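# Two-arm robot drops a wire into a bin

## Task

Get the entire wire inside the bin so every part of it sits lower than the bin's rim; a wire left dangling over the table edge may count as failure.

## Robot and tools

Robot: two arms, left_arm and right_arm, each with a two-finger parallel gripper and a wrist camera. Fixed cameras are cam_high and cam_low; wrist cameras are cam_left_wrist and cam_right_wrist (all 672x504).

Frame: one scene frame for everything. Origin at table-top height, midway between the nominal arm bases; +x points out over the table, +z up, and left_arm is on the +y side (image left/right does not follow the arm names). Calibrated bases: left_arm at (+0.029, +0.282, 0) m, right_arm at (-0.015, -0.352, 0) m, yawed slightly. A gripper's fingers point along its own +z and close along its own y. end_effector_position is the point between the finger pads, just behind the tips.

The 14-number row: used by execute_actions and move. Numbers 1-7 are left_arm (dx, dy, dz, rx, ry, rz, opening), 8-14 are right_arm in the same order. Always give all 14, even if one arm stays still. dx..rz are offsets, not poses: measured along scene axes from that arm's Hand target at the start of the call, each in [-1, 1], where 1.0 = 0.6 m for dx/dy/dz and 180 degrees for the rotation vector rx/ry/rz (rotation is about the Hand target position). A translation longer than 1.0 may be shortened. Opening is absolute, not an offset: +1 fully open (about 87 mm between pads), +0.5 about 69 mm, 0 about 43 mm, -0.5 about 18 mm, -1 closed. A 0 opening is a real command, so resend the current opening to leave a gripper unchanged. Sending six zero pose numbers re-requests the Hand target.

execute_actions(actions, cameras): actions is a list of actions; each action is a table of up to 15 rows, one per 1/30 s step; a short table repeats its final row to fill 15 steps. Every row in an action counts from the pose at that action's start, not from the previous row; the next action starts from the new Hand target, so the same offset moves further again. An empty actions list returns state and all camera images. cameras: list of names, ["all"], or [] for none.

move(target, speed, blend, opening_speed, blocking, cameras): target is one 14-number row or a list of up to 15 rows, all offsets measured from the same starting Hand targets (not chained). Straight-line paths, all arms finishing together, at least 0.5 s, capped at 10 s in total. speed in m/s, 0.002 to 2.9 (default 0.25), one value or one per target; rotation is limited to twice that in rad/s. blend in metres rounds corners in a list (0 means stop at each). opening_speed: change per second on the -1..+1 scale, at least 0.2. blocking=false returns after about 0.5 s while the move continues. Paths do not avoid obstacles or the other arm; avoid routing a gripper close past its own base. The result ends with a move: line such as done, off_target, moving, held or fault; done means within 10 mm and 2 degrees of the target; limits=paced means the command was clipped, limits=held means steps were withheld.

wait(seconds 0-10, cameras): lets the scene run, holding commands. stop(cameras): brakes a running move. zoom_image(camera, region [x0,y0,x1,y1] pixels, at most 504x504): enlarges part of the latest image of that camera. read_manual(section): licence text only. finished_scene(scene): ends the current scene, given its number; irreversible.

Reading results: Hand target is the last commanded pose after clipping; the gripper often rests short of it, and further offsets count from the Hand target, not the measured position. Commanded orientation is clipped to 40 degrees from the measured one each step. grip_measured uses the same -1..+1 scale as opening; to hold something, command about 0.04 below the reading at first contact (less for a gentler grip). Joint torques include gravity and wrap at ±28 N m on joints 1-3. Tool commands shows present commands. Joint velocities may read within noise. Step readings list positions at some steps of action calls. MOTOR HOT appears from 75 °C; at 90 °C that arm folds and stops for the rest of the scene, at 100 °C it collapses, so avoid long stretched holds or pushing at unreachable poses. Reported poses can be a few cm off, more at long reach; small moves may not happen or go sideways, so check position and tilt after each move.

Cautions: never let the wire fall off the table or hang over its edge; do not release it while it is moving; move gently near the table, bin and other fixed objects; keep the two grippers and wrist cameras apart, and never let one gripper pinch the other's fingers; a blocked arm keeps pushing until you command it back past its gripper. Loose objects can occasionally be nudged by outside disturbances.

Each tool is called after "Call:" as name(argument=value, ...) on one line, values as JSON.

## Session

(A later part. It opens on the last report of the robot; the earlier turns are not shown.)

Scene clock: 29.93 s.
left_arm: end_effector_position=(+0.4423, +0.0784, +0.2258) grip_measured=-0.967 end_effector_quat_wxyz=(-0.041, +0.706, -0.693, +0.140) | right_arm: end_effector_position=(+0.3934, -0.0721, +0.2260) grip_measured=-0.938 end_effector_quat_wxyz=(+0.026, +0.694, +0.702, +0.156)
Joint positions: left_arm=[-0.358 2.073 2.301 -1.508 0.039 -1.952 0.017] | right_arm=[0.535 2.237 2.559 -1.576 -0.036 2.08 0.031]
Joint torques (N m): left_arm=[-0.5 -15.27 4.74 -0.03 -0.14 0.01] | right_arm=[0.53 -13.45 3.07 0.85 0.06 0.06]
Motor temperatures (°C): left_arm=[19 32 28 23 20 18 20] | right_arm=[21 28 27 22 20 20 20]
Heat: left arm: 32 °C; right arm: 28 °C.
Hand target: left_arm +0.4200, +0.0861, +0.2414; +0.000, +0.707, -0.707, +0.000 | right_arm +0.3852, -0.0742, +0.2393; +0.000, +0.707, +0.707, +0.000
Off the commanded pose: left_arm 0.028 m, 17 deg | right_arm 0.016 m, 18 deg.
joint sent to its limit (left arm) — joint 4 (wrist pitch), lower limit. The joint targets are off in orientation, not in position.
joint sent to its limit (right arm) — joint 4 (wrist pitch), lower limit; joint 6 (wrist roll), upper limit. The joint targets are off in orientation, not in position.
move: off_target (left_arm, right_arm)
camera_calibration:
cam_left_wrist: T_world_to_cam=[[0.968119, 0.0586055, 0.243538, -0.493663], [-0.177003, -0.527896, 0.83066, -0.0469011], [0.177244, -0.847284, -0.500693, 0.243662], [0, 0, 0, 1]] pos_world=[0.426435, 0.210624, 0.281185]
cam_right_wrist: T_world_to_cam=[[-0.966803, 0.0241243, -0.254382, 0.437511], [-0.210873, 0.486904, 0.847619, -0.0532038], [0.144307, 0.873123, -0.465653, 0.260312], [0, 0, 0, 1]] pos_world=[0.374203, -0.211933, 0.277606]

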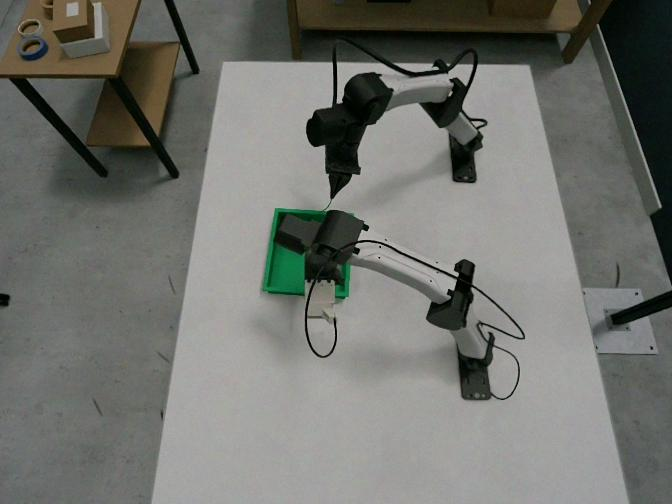

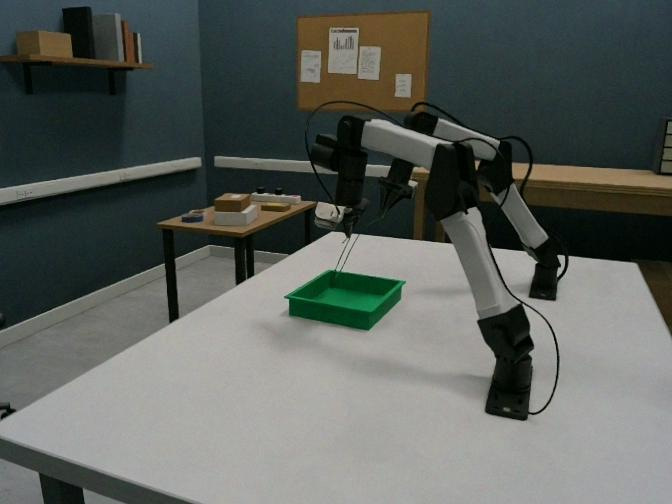

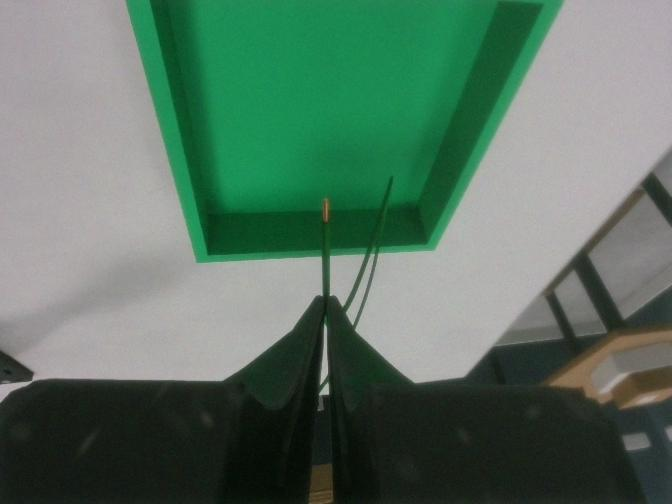

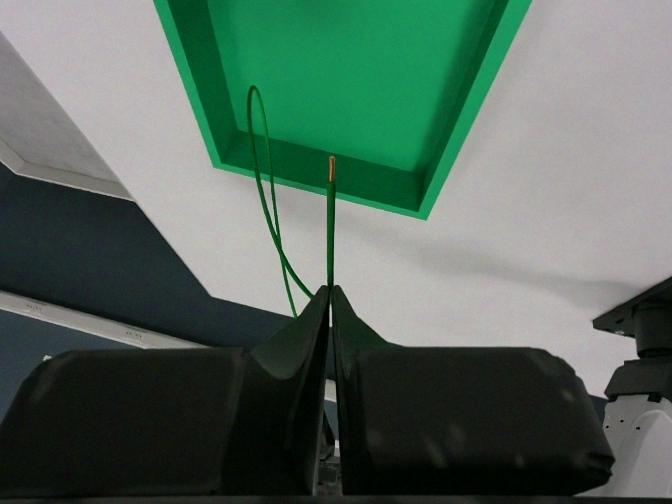

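Call:
move(target=[0,-0.055,-0.19,0,-0.083,0,-1,0,0.02,-0.19,0,-0.083,0,-1], cameras=["all"], speed=0.1)

Scene clock: 33.53 s.
left_arm: end_effector_position=(+0.4197, +0.0512, +0.1131) grip_measured=-0.967 end_effector_quat_wxyz=(-0.077, +0.700, -0.706, +0.077) | right_arm: end_effector_position=(+0.3853, -0.0611, +0.1183) grip_measured=-0.938 end_effector_quat_wxyz=(+0.074, +0.677, +0.727, +0.086)
Joint positions: left_arm=[-0.491 2.015 1.796 -1.158 -0.102 -2.044 0.017] | right_arm=[0.613 2.193 2.086 -1.262 0.105 2.08 0.031]
Joint torques (N m): left_arm=[-0.35 -13.85 5.11 0.55 -0.35 -0.02] | right_arm=[0.49 -12.81 3.69 0.84 0.29 0.06]
Heat: left arm: 34 °C; right arm: 30 °C.
Hand target: left_arm +0.4201, +0.0532, +0.1273; -0.092, +0.701, -0.701, +0.092 | right_arm +0.3852, -0.0622, +0.1254; +0.092, +0.701, +0.701, +0.092
Off the commanded pose: left_arm 0.014 m, 2 deg | right_arm 0.007 m, 5 deg.
joint sent to its limit (right arm) — joint 6 (wrist roll), upper limit. The joint targets are off in orientation, not in position.
move: off_target (left_arm, right_arm)
camera_calibration:
cam_left_wrist: T_world_to_cam=[[0.977174, 0.0164289, 0.211802, -0.440866], [-0.152484, -0.639942, 0.753142, 0.0325287], [0.147914, -0.768248, -0.622829, 0.190176], [0, 0, 0, 1]] pos_world=[0.407634, 0.174162, 0.187325]
cam_right_wrist: T_world_to_cam=[[-0.97236, -0.0587951, -0.225961, 0.395734], [-0.213055, 0.619327, 0.755673, 0.0508008], [0.0955135, 0.782929, -0.614735, 0.232715], [0, 0, 0, 1]] pos_world=[0.373392, -0.190394, 0.194089]

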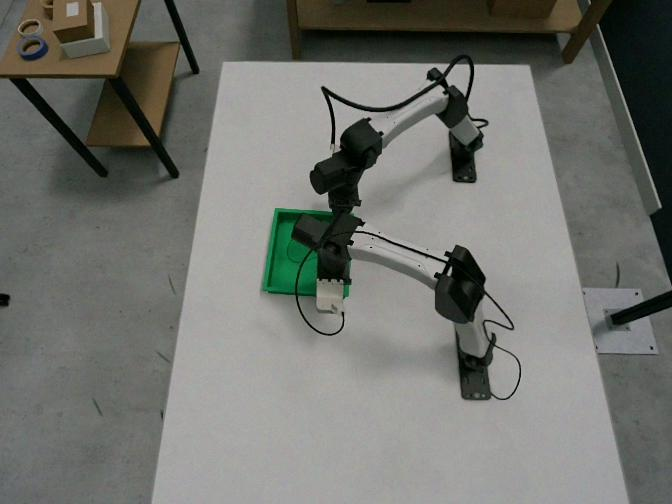

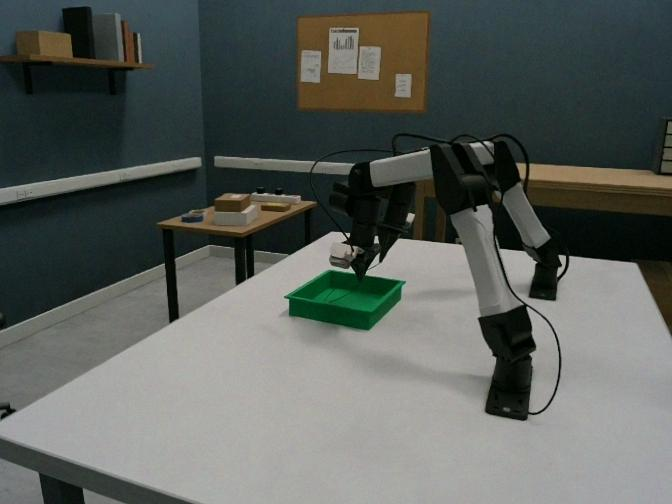

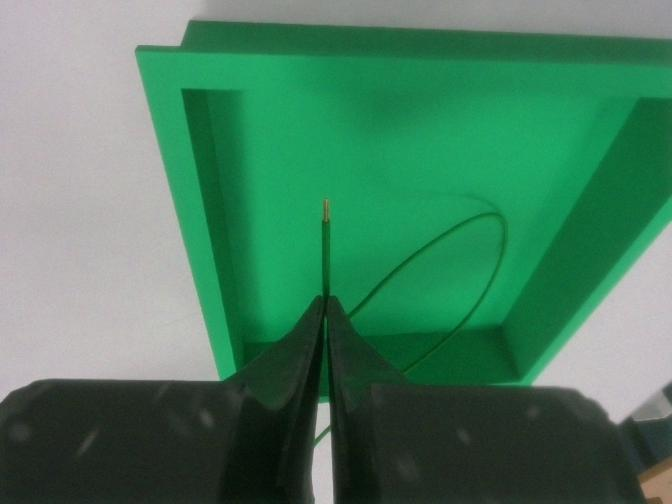

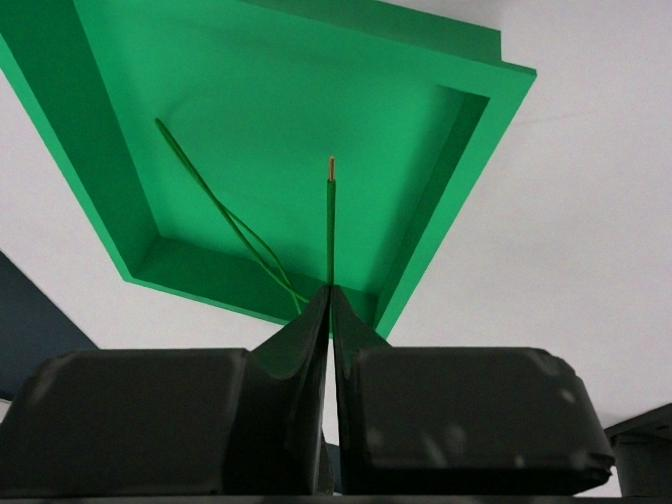

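Call:
move(target=[0,-0.022,-0.12,0,0.02,0,-1,0,0.037,-0.12,0,0.02,0,-1], cameras=["all"], speed=0.08)

Scene clock: 36.10 s.
left_arm: end_effector_position=(+0.4226, +0.0432, +0.0612) grip_measured=-0.967 end_effector_quat_wxyz=(-0.075, +0.703, -0.703, +0.073) | right_arm: end_effector_position=(+0.3889, -0.0427, +0.0682) grip_measured=-0.938 end_effector_quat_wxyz=(+0.067, +0.669, +0.736, +0.084)
Joint positions: left_arm=[-0.505 2.064 1.664 -0.987 -0.102 -2.066 0.017] | right_arm=[0.635 2.257 1.993 -1.112 0.094 2.08 0.031]
Joint torques (N m): left_arm=[-0.55 -9.51 5.35 0.52 -0.03 -0.01] | right_arm=[0.57 -9.46 3.95 0.84 0.05 0.06]
Heat: left arm: 35 °C; right arm: 30 °C.
Hand target: left_arm +0.4200, +0.0400, +0.0553; -0.070, +0.704, -0.704, +0.070 | right_arm +0.3852, -0.0400, +0.0533; +0.070, +0.704, +0.704, +0.070
Off the commanded pose: left_arm 0.007 m, 1 deg | right_arm 0.016 m, 6 deg.
joint sent to its limit (right arm) — joint 6 (wrist roll), upper limit. The joint targets are off in orientation, not in position.
move: off_target (right_arm)
camera_calibration:
cam_left_wrist: T_world_to_cam=[[0.978901, 0.0240956, 0.202911, -0.433013], [-0.140488, -0.641725, 0.753958, 0.0619458], [0.14838, -0.766556, -0.6248, 0.151176], [0, 0, 0, 1]] pos_world=[0.410148, 0.166071, 0.135613]
cam_right_wrist: T_world_to_cam=[[-0.973273, -0.0812214, -0.214809, 0.387687], [-0.218961, 0.610257, 0.761342, 0.0796231], [0.0692514, 0.788029, -0.611731, 0.197337], [0, 0, 0, 1]] pos_world=[0.381094, -0.172609, 0.143375]

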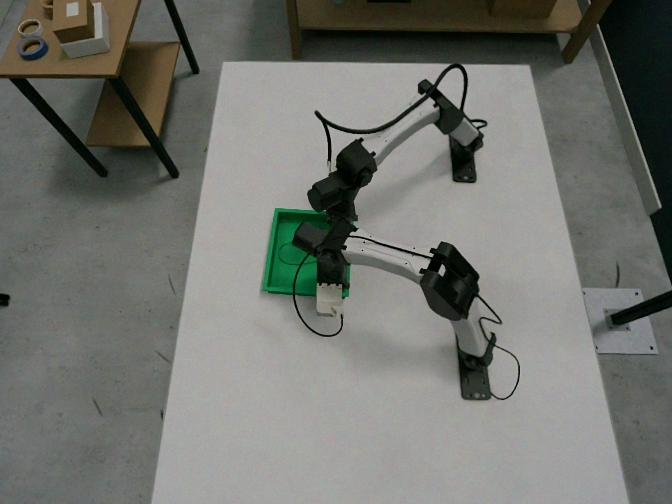

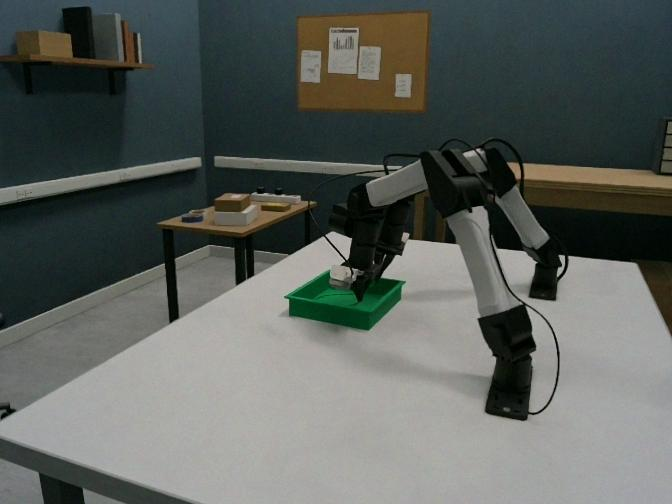

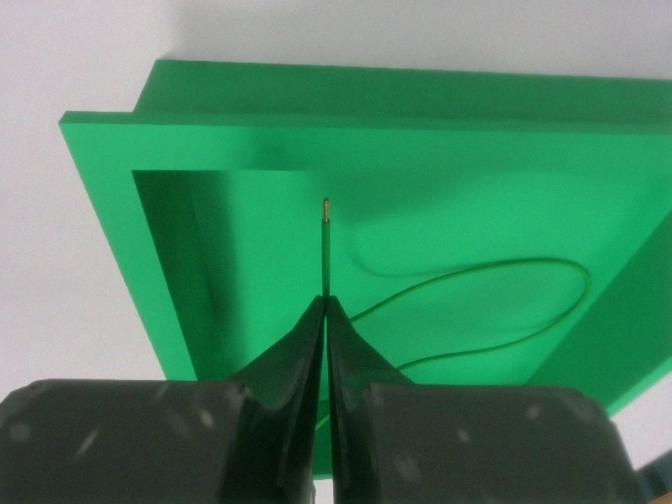

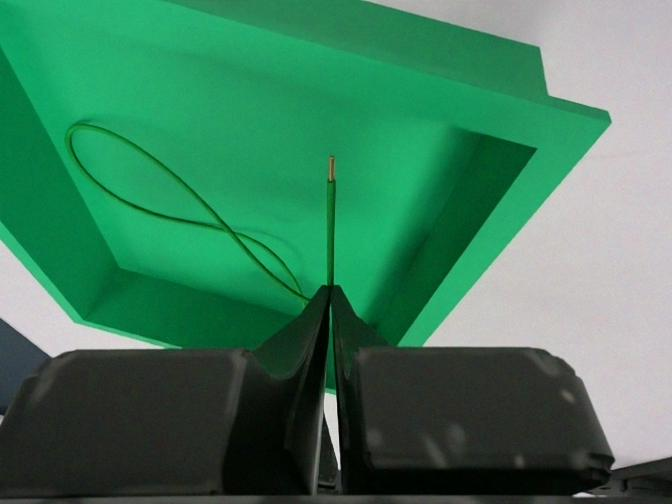

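Call:
move(target=[0.012,0.005,-0.05,0,0.02,0,-1,0.012,0.017,-0.055,0,0.02,0,-1], cameras=["all"], speed=0.06)

Scene clock: 37.97 s.
left_arm: end_effector_position=(+0.4191, +0.0459, +0.0224) grip_measured=-0.967 end_effector_quat_wxyz=(-0.049, +0.706, -0.705, +0.038) | right_arm: end_effector_position=(+0.3903, -0.0337, +0.0254) grip_measured=-0.938 end_effector_quat_wxyz=(+0.042, +0.669, +0.740, +0.056)
Joint positions: left_arm=[-0.49 2.155 1.664 -0.978 -0.071 -2.059 0.017] | right_arm=[0.635 2.381 2.049 -1.111 0.057 2.08 0.031]
Joint torques (N m): left_arm=[0.47 -9.72 8.23 0.36 -0.02 0.16] | right_arm=[0.16 -9.8 7.16 0.53 0.03 0.07]
Heat: left arm: 35 °C; right arm: 31 °C.
Hand target: left_arm +0.4273, +0.0430, +0.0254; -0.048, +0.706, -0.705, +0.047 | right_arm +0.3924, -0.0297, +0.0205; +0.047, +0.705, +0.706, +0.048
Off the commanded pose: left_arm 0.009 m, 1 deg | right_arm 0.007 m, 6 deg.
joint sent to its limit (right arm) — joint 6 (wrist roll), upper limit. The joint targets are off in orientation, not in position.
move: off_target (right_arm)
camera_calibration:
cam_left_wrist: T_world_to_cam=[[0.992793, 0.0248392, 0.117235, -0.425798], [-0.0728575, -0.651612, 0.755045, 0.0644391], [0.0951466, -0.758146, -0.645106, 0.151958], [0, 0, 0, 1]] pos_world=[0.412966, 0.167772, 0.0992931]
cam_right_wrist: T_world_to_cam=[[-0.986277, -0.0886442, -0.139283, 0.383445], [-0.164166, 0.616113, 0.77036, 0.085482], [0.0175263, 0.782654, -0.62221, 0.18426], [0, 0, 0, 1]] pos_world=[0.388987, -0.162888, 0.102204]

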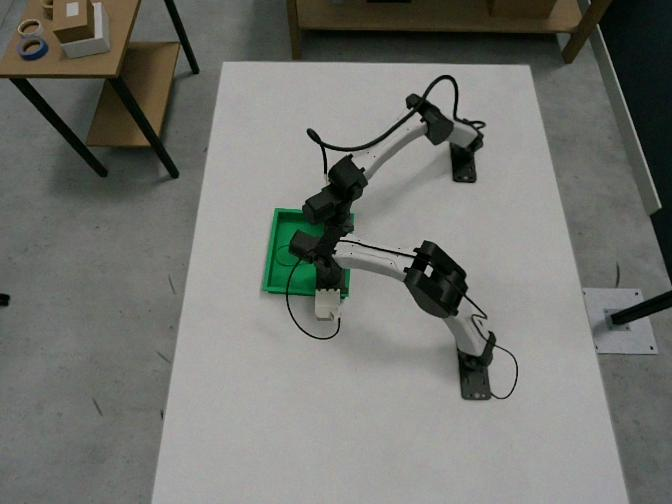

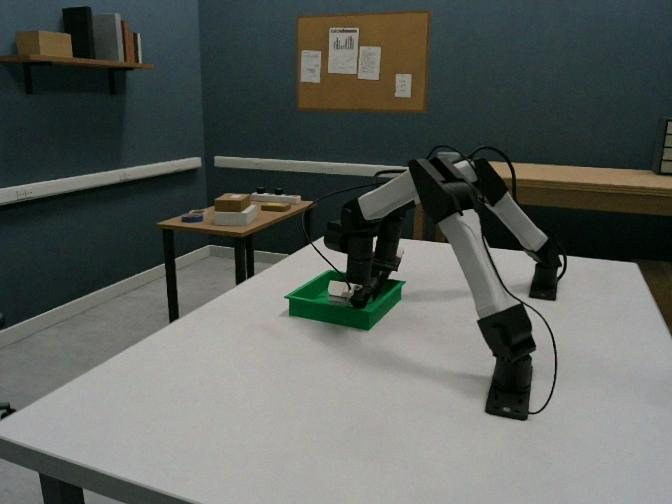

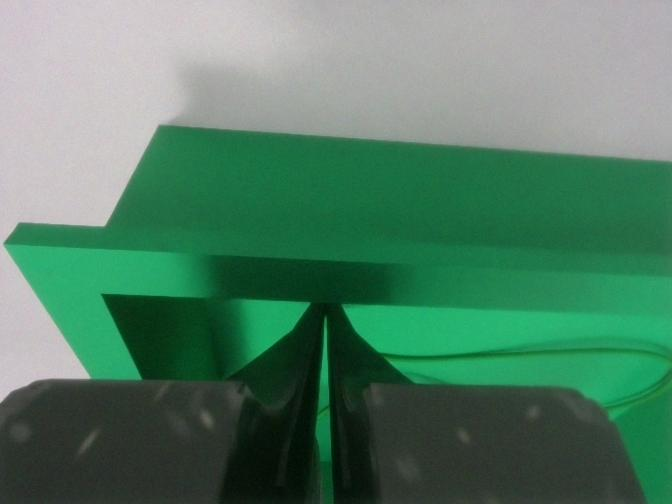

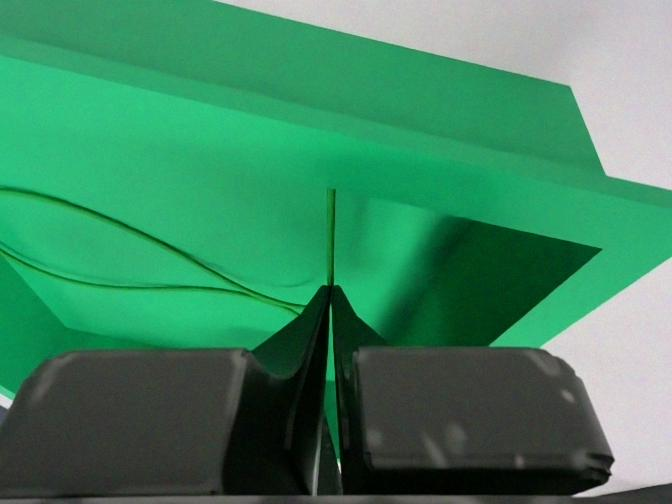

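Call:
move(target=[0,0,-0.01,0,0,0,-0.7,0,0,-0.01,0,0,0,-0.7], cameras=["all"], speed=0.05, opening_speed=0.2)

Scene clock: 39.93 s.
left_arm: end_effector_position=(+0.4233, +0.0436, +0.0233) grip_measured=-0.700 end_effector_quat_wxyz=(-0.051, +0.706, -0.705, +0.047) | right_arm: end_effector_position=(+0.3902, -0.0336, +0.0255) grip_measured=-0.700 end_effector_quat_wxyz=(+0.041, +0.669, +0.740, +0.056)
Joint positions: left_arm=[-0.49 2.155 1.664 -0.959 -0.071 -2.058 0.15] | right_arm=[0.635 2.381 2.049 -1.111 0.056 2.08 0.15]
Joint torques (N m): left_arm=[0.44 -9.14 6.97 0.4 0.01 0.15] | right_arm=[0.13 -9.32 6.09 0.7 0.05 0.08]
Heat: left arm: 36 °C; right arm: 31 °C.
Hand target: left_arm +0.4272, +0.0430, +0.0194; -0.048, +0.706, -0.706, +0.047 | right_arm +0.3924, -0.0297, +0.0145; +0.047, +0.705, +0.706, +0.048
Off the commanded pose: left_arm 0.006 m, 0 deg | right_arm 0.012 m, 6 deg.
joint sent to its limit (right arm) — joint 6 (wrist roll), upper limit. The joint targets are off in orientation, not in position.
move: off_target (right_arm)
camera_calibration:
cam_left_wrist: T_world_to_cam=[[0.99069, 0.0256335, 0.133705, -0.429481], [-0.0858202, -0.644815, 0.759506, 0.0677694], [0.105684, -0.763909, -0.636611, 0.146045], [0, 0, 0, 1]] pos_world=[0.415863, 0.166273, 0.0989264]
cam_right_wrist: T_world_to_cam=[[-0.986316, -0.0887519, -0.138938, 0.383395], [-0.163973, 0.615633, 0.770785, 0.0853651], [0.0171261, 0.783019, -0.621762, 0.184367], [0, 0, 0, 1]] pos_world=[0.388989, -0.16289, 0.102103]

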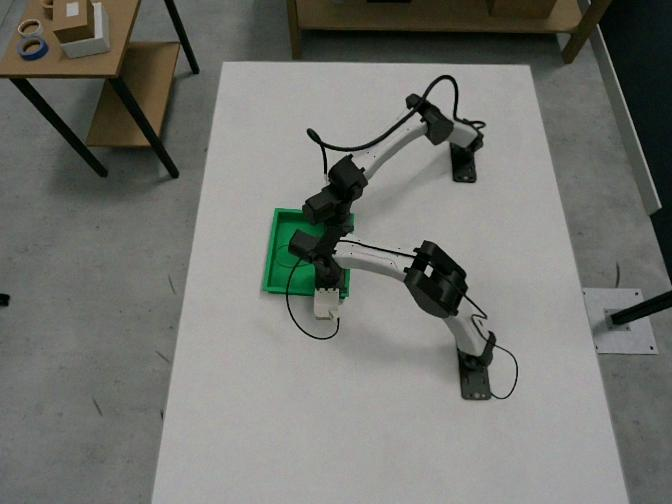

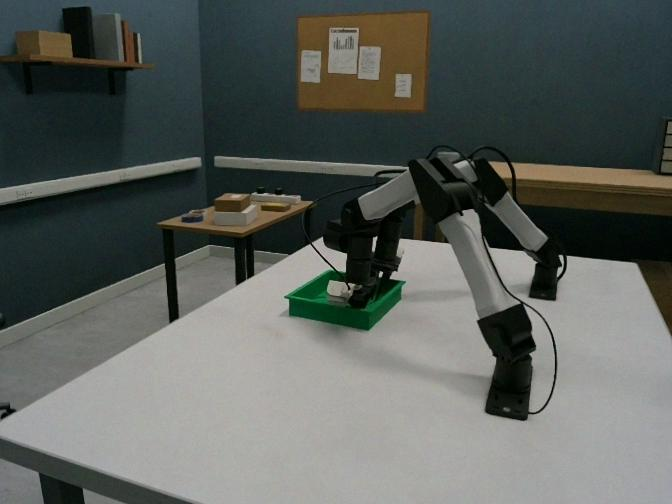

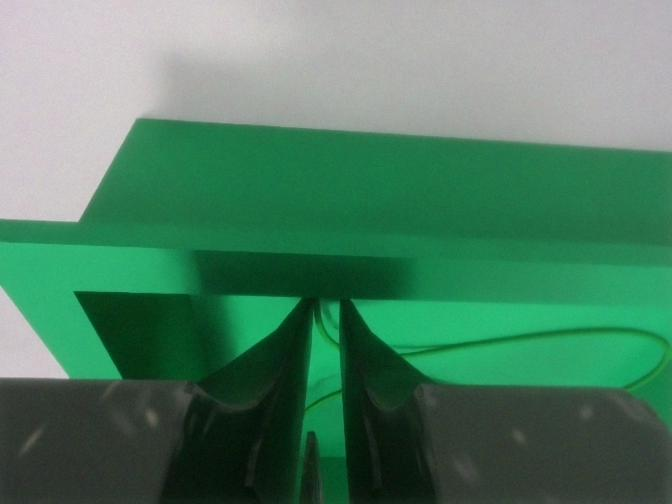

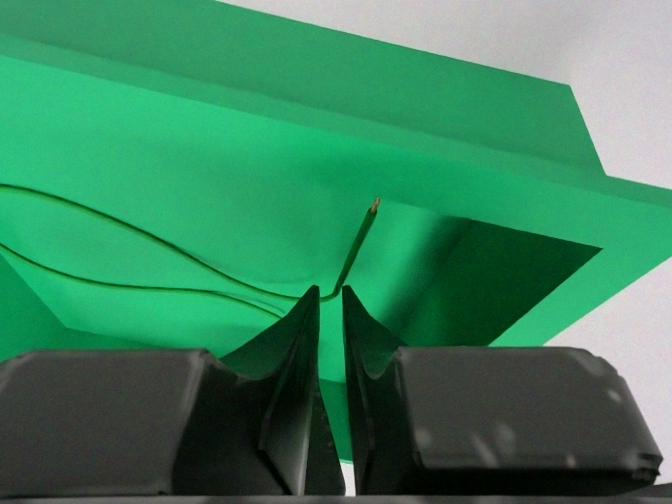

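Call:
move(target=[[0,0,0,0,0,0,-0.5,0,0,0,0,0,0,-0.5],[0,0,0.1,0,0,0,-0.5,0,0,0.1,0,0,0,-0.5],[-0.05,0.2,0.25,0,0,0,-0.5,-0.05,-0.2,0.25,0,0,0,-0.5]], cameras=["all"], speed=[0.1,0.08,0.15], blend=[0,0.01,0], opening_speed=0.4)

Scene clock: 43.53 s.
left_arm: end_effector_position=(+0.4033, +0.1627, +0.1494) grip_measured=-0.500 end_effector_quat_wxyz=(-0.044, +0.708, -0.704, +0.034) | right_arm: end_effector_position=(+0.3709, -0.1465, +0.1596) grip_measured=-0.500 end_effector_quat_wxyz=(+0.049, +0.707, +0.703, +0.051)
Joint positions: left_arm=[-0.221 1.902 1.801 -1.366 -0.038 -1.796 0.25] | right_arm=[0.446 2.047 2.041 -1.434 0.056 1.998 0.25]
Joint torques (N m): left_arm=[0.09 -12.77 7.42 0.07 0.01 0.15] | right_arm=[0.23 -11.7 3.37 0.47 0.12 -0.11]
Motor temperatures (°C): left_arm=[19 37 29 23 20 18 20] | right_arm=[21 33 28 21 20 20 20]
Heat: left arm: 37 °C; right arm: 33 °C.
Hand target: left_arm +0.3973, +0.1629, +0.1693; -0.048, +0.705, -0.706, +0.047 | right_arm +0.3623, -0.1497, +0.1644; +0.047, +0.705, +0.706, +0.047
Off the commanded pose: left_arm 0.021 m, 2 deg | right_arm 0.010 m, 1 deg.
move: off_target (left_arm)
camera_calibration:
cam_left_wrist: T_world_to_cam=[[0.9941, 0.0302528, 0.104158, -0.427301], [-0.0594682, -0.651078, 0.756677, 0.0378401], [0.0907069, -0.758408, -0.645438, 0.325833], [0, 0, 0, 1]] pos_world=[0.397475, 0.284678, 0.22618]
cam_right_wrist: T_world_to_cam=[[-0.989674, 0.0163167, -0.142408, 0.390175], [-0.0994372, 0.637416, 0.764077, 0.0285505], [0.103241, 0.770347, -0.629211, 0.323871], [0, 0, 0, 1]] pos_world=[0.355548, -0.274058, 0.237533]

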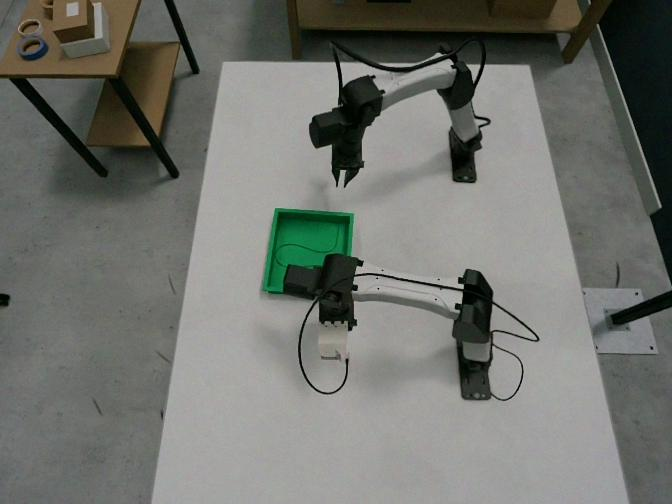

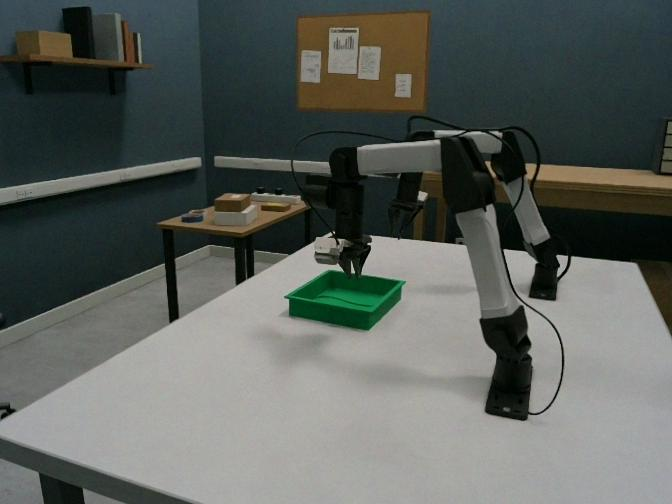

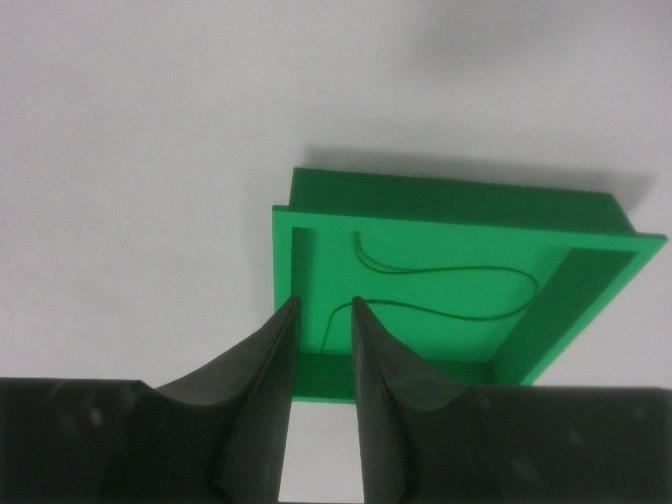

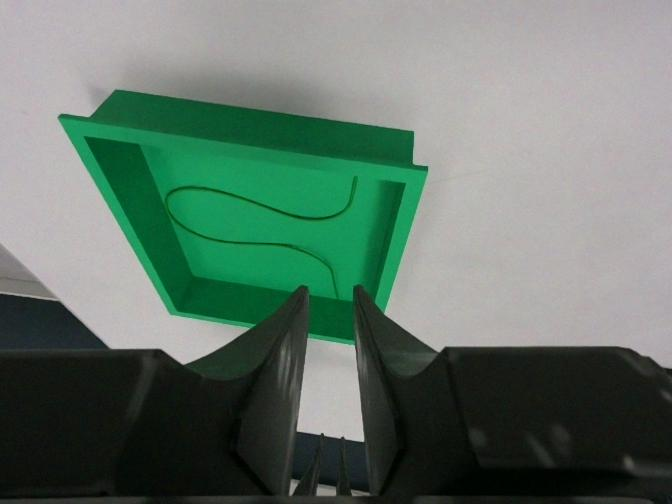

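The wire is lying flat, fully inside the bin.

Call:
finished_scene(scene=2)

The scene is finished: the task was done.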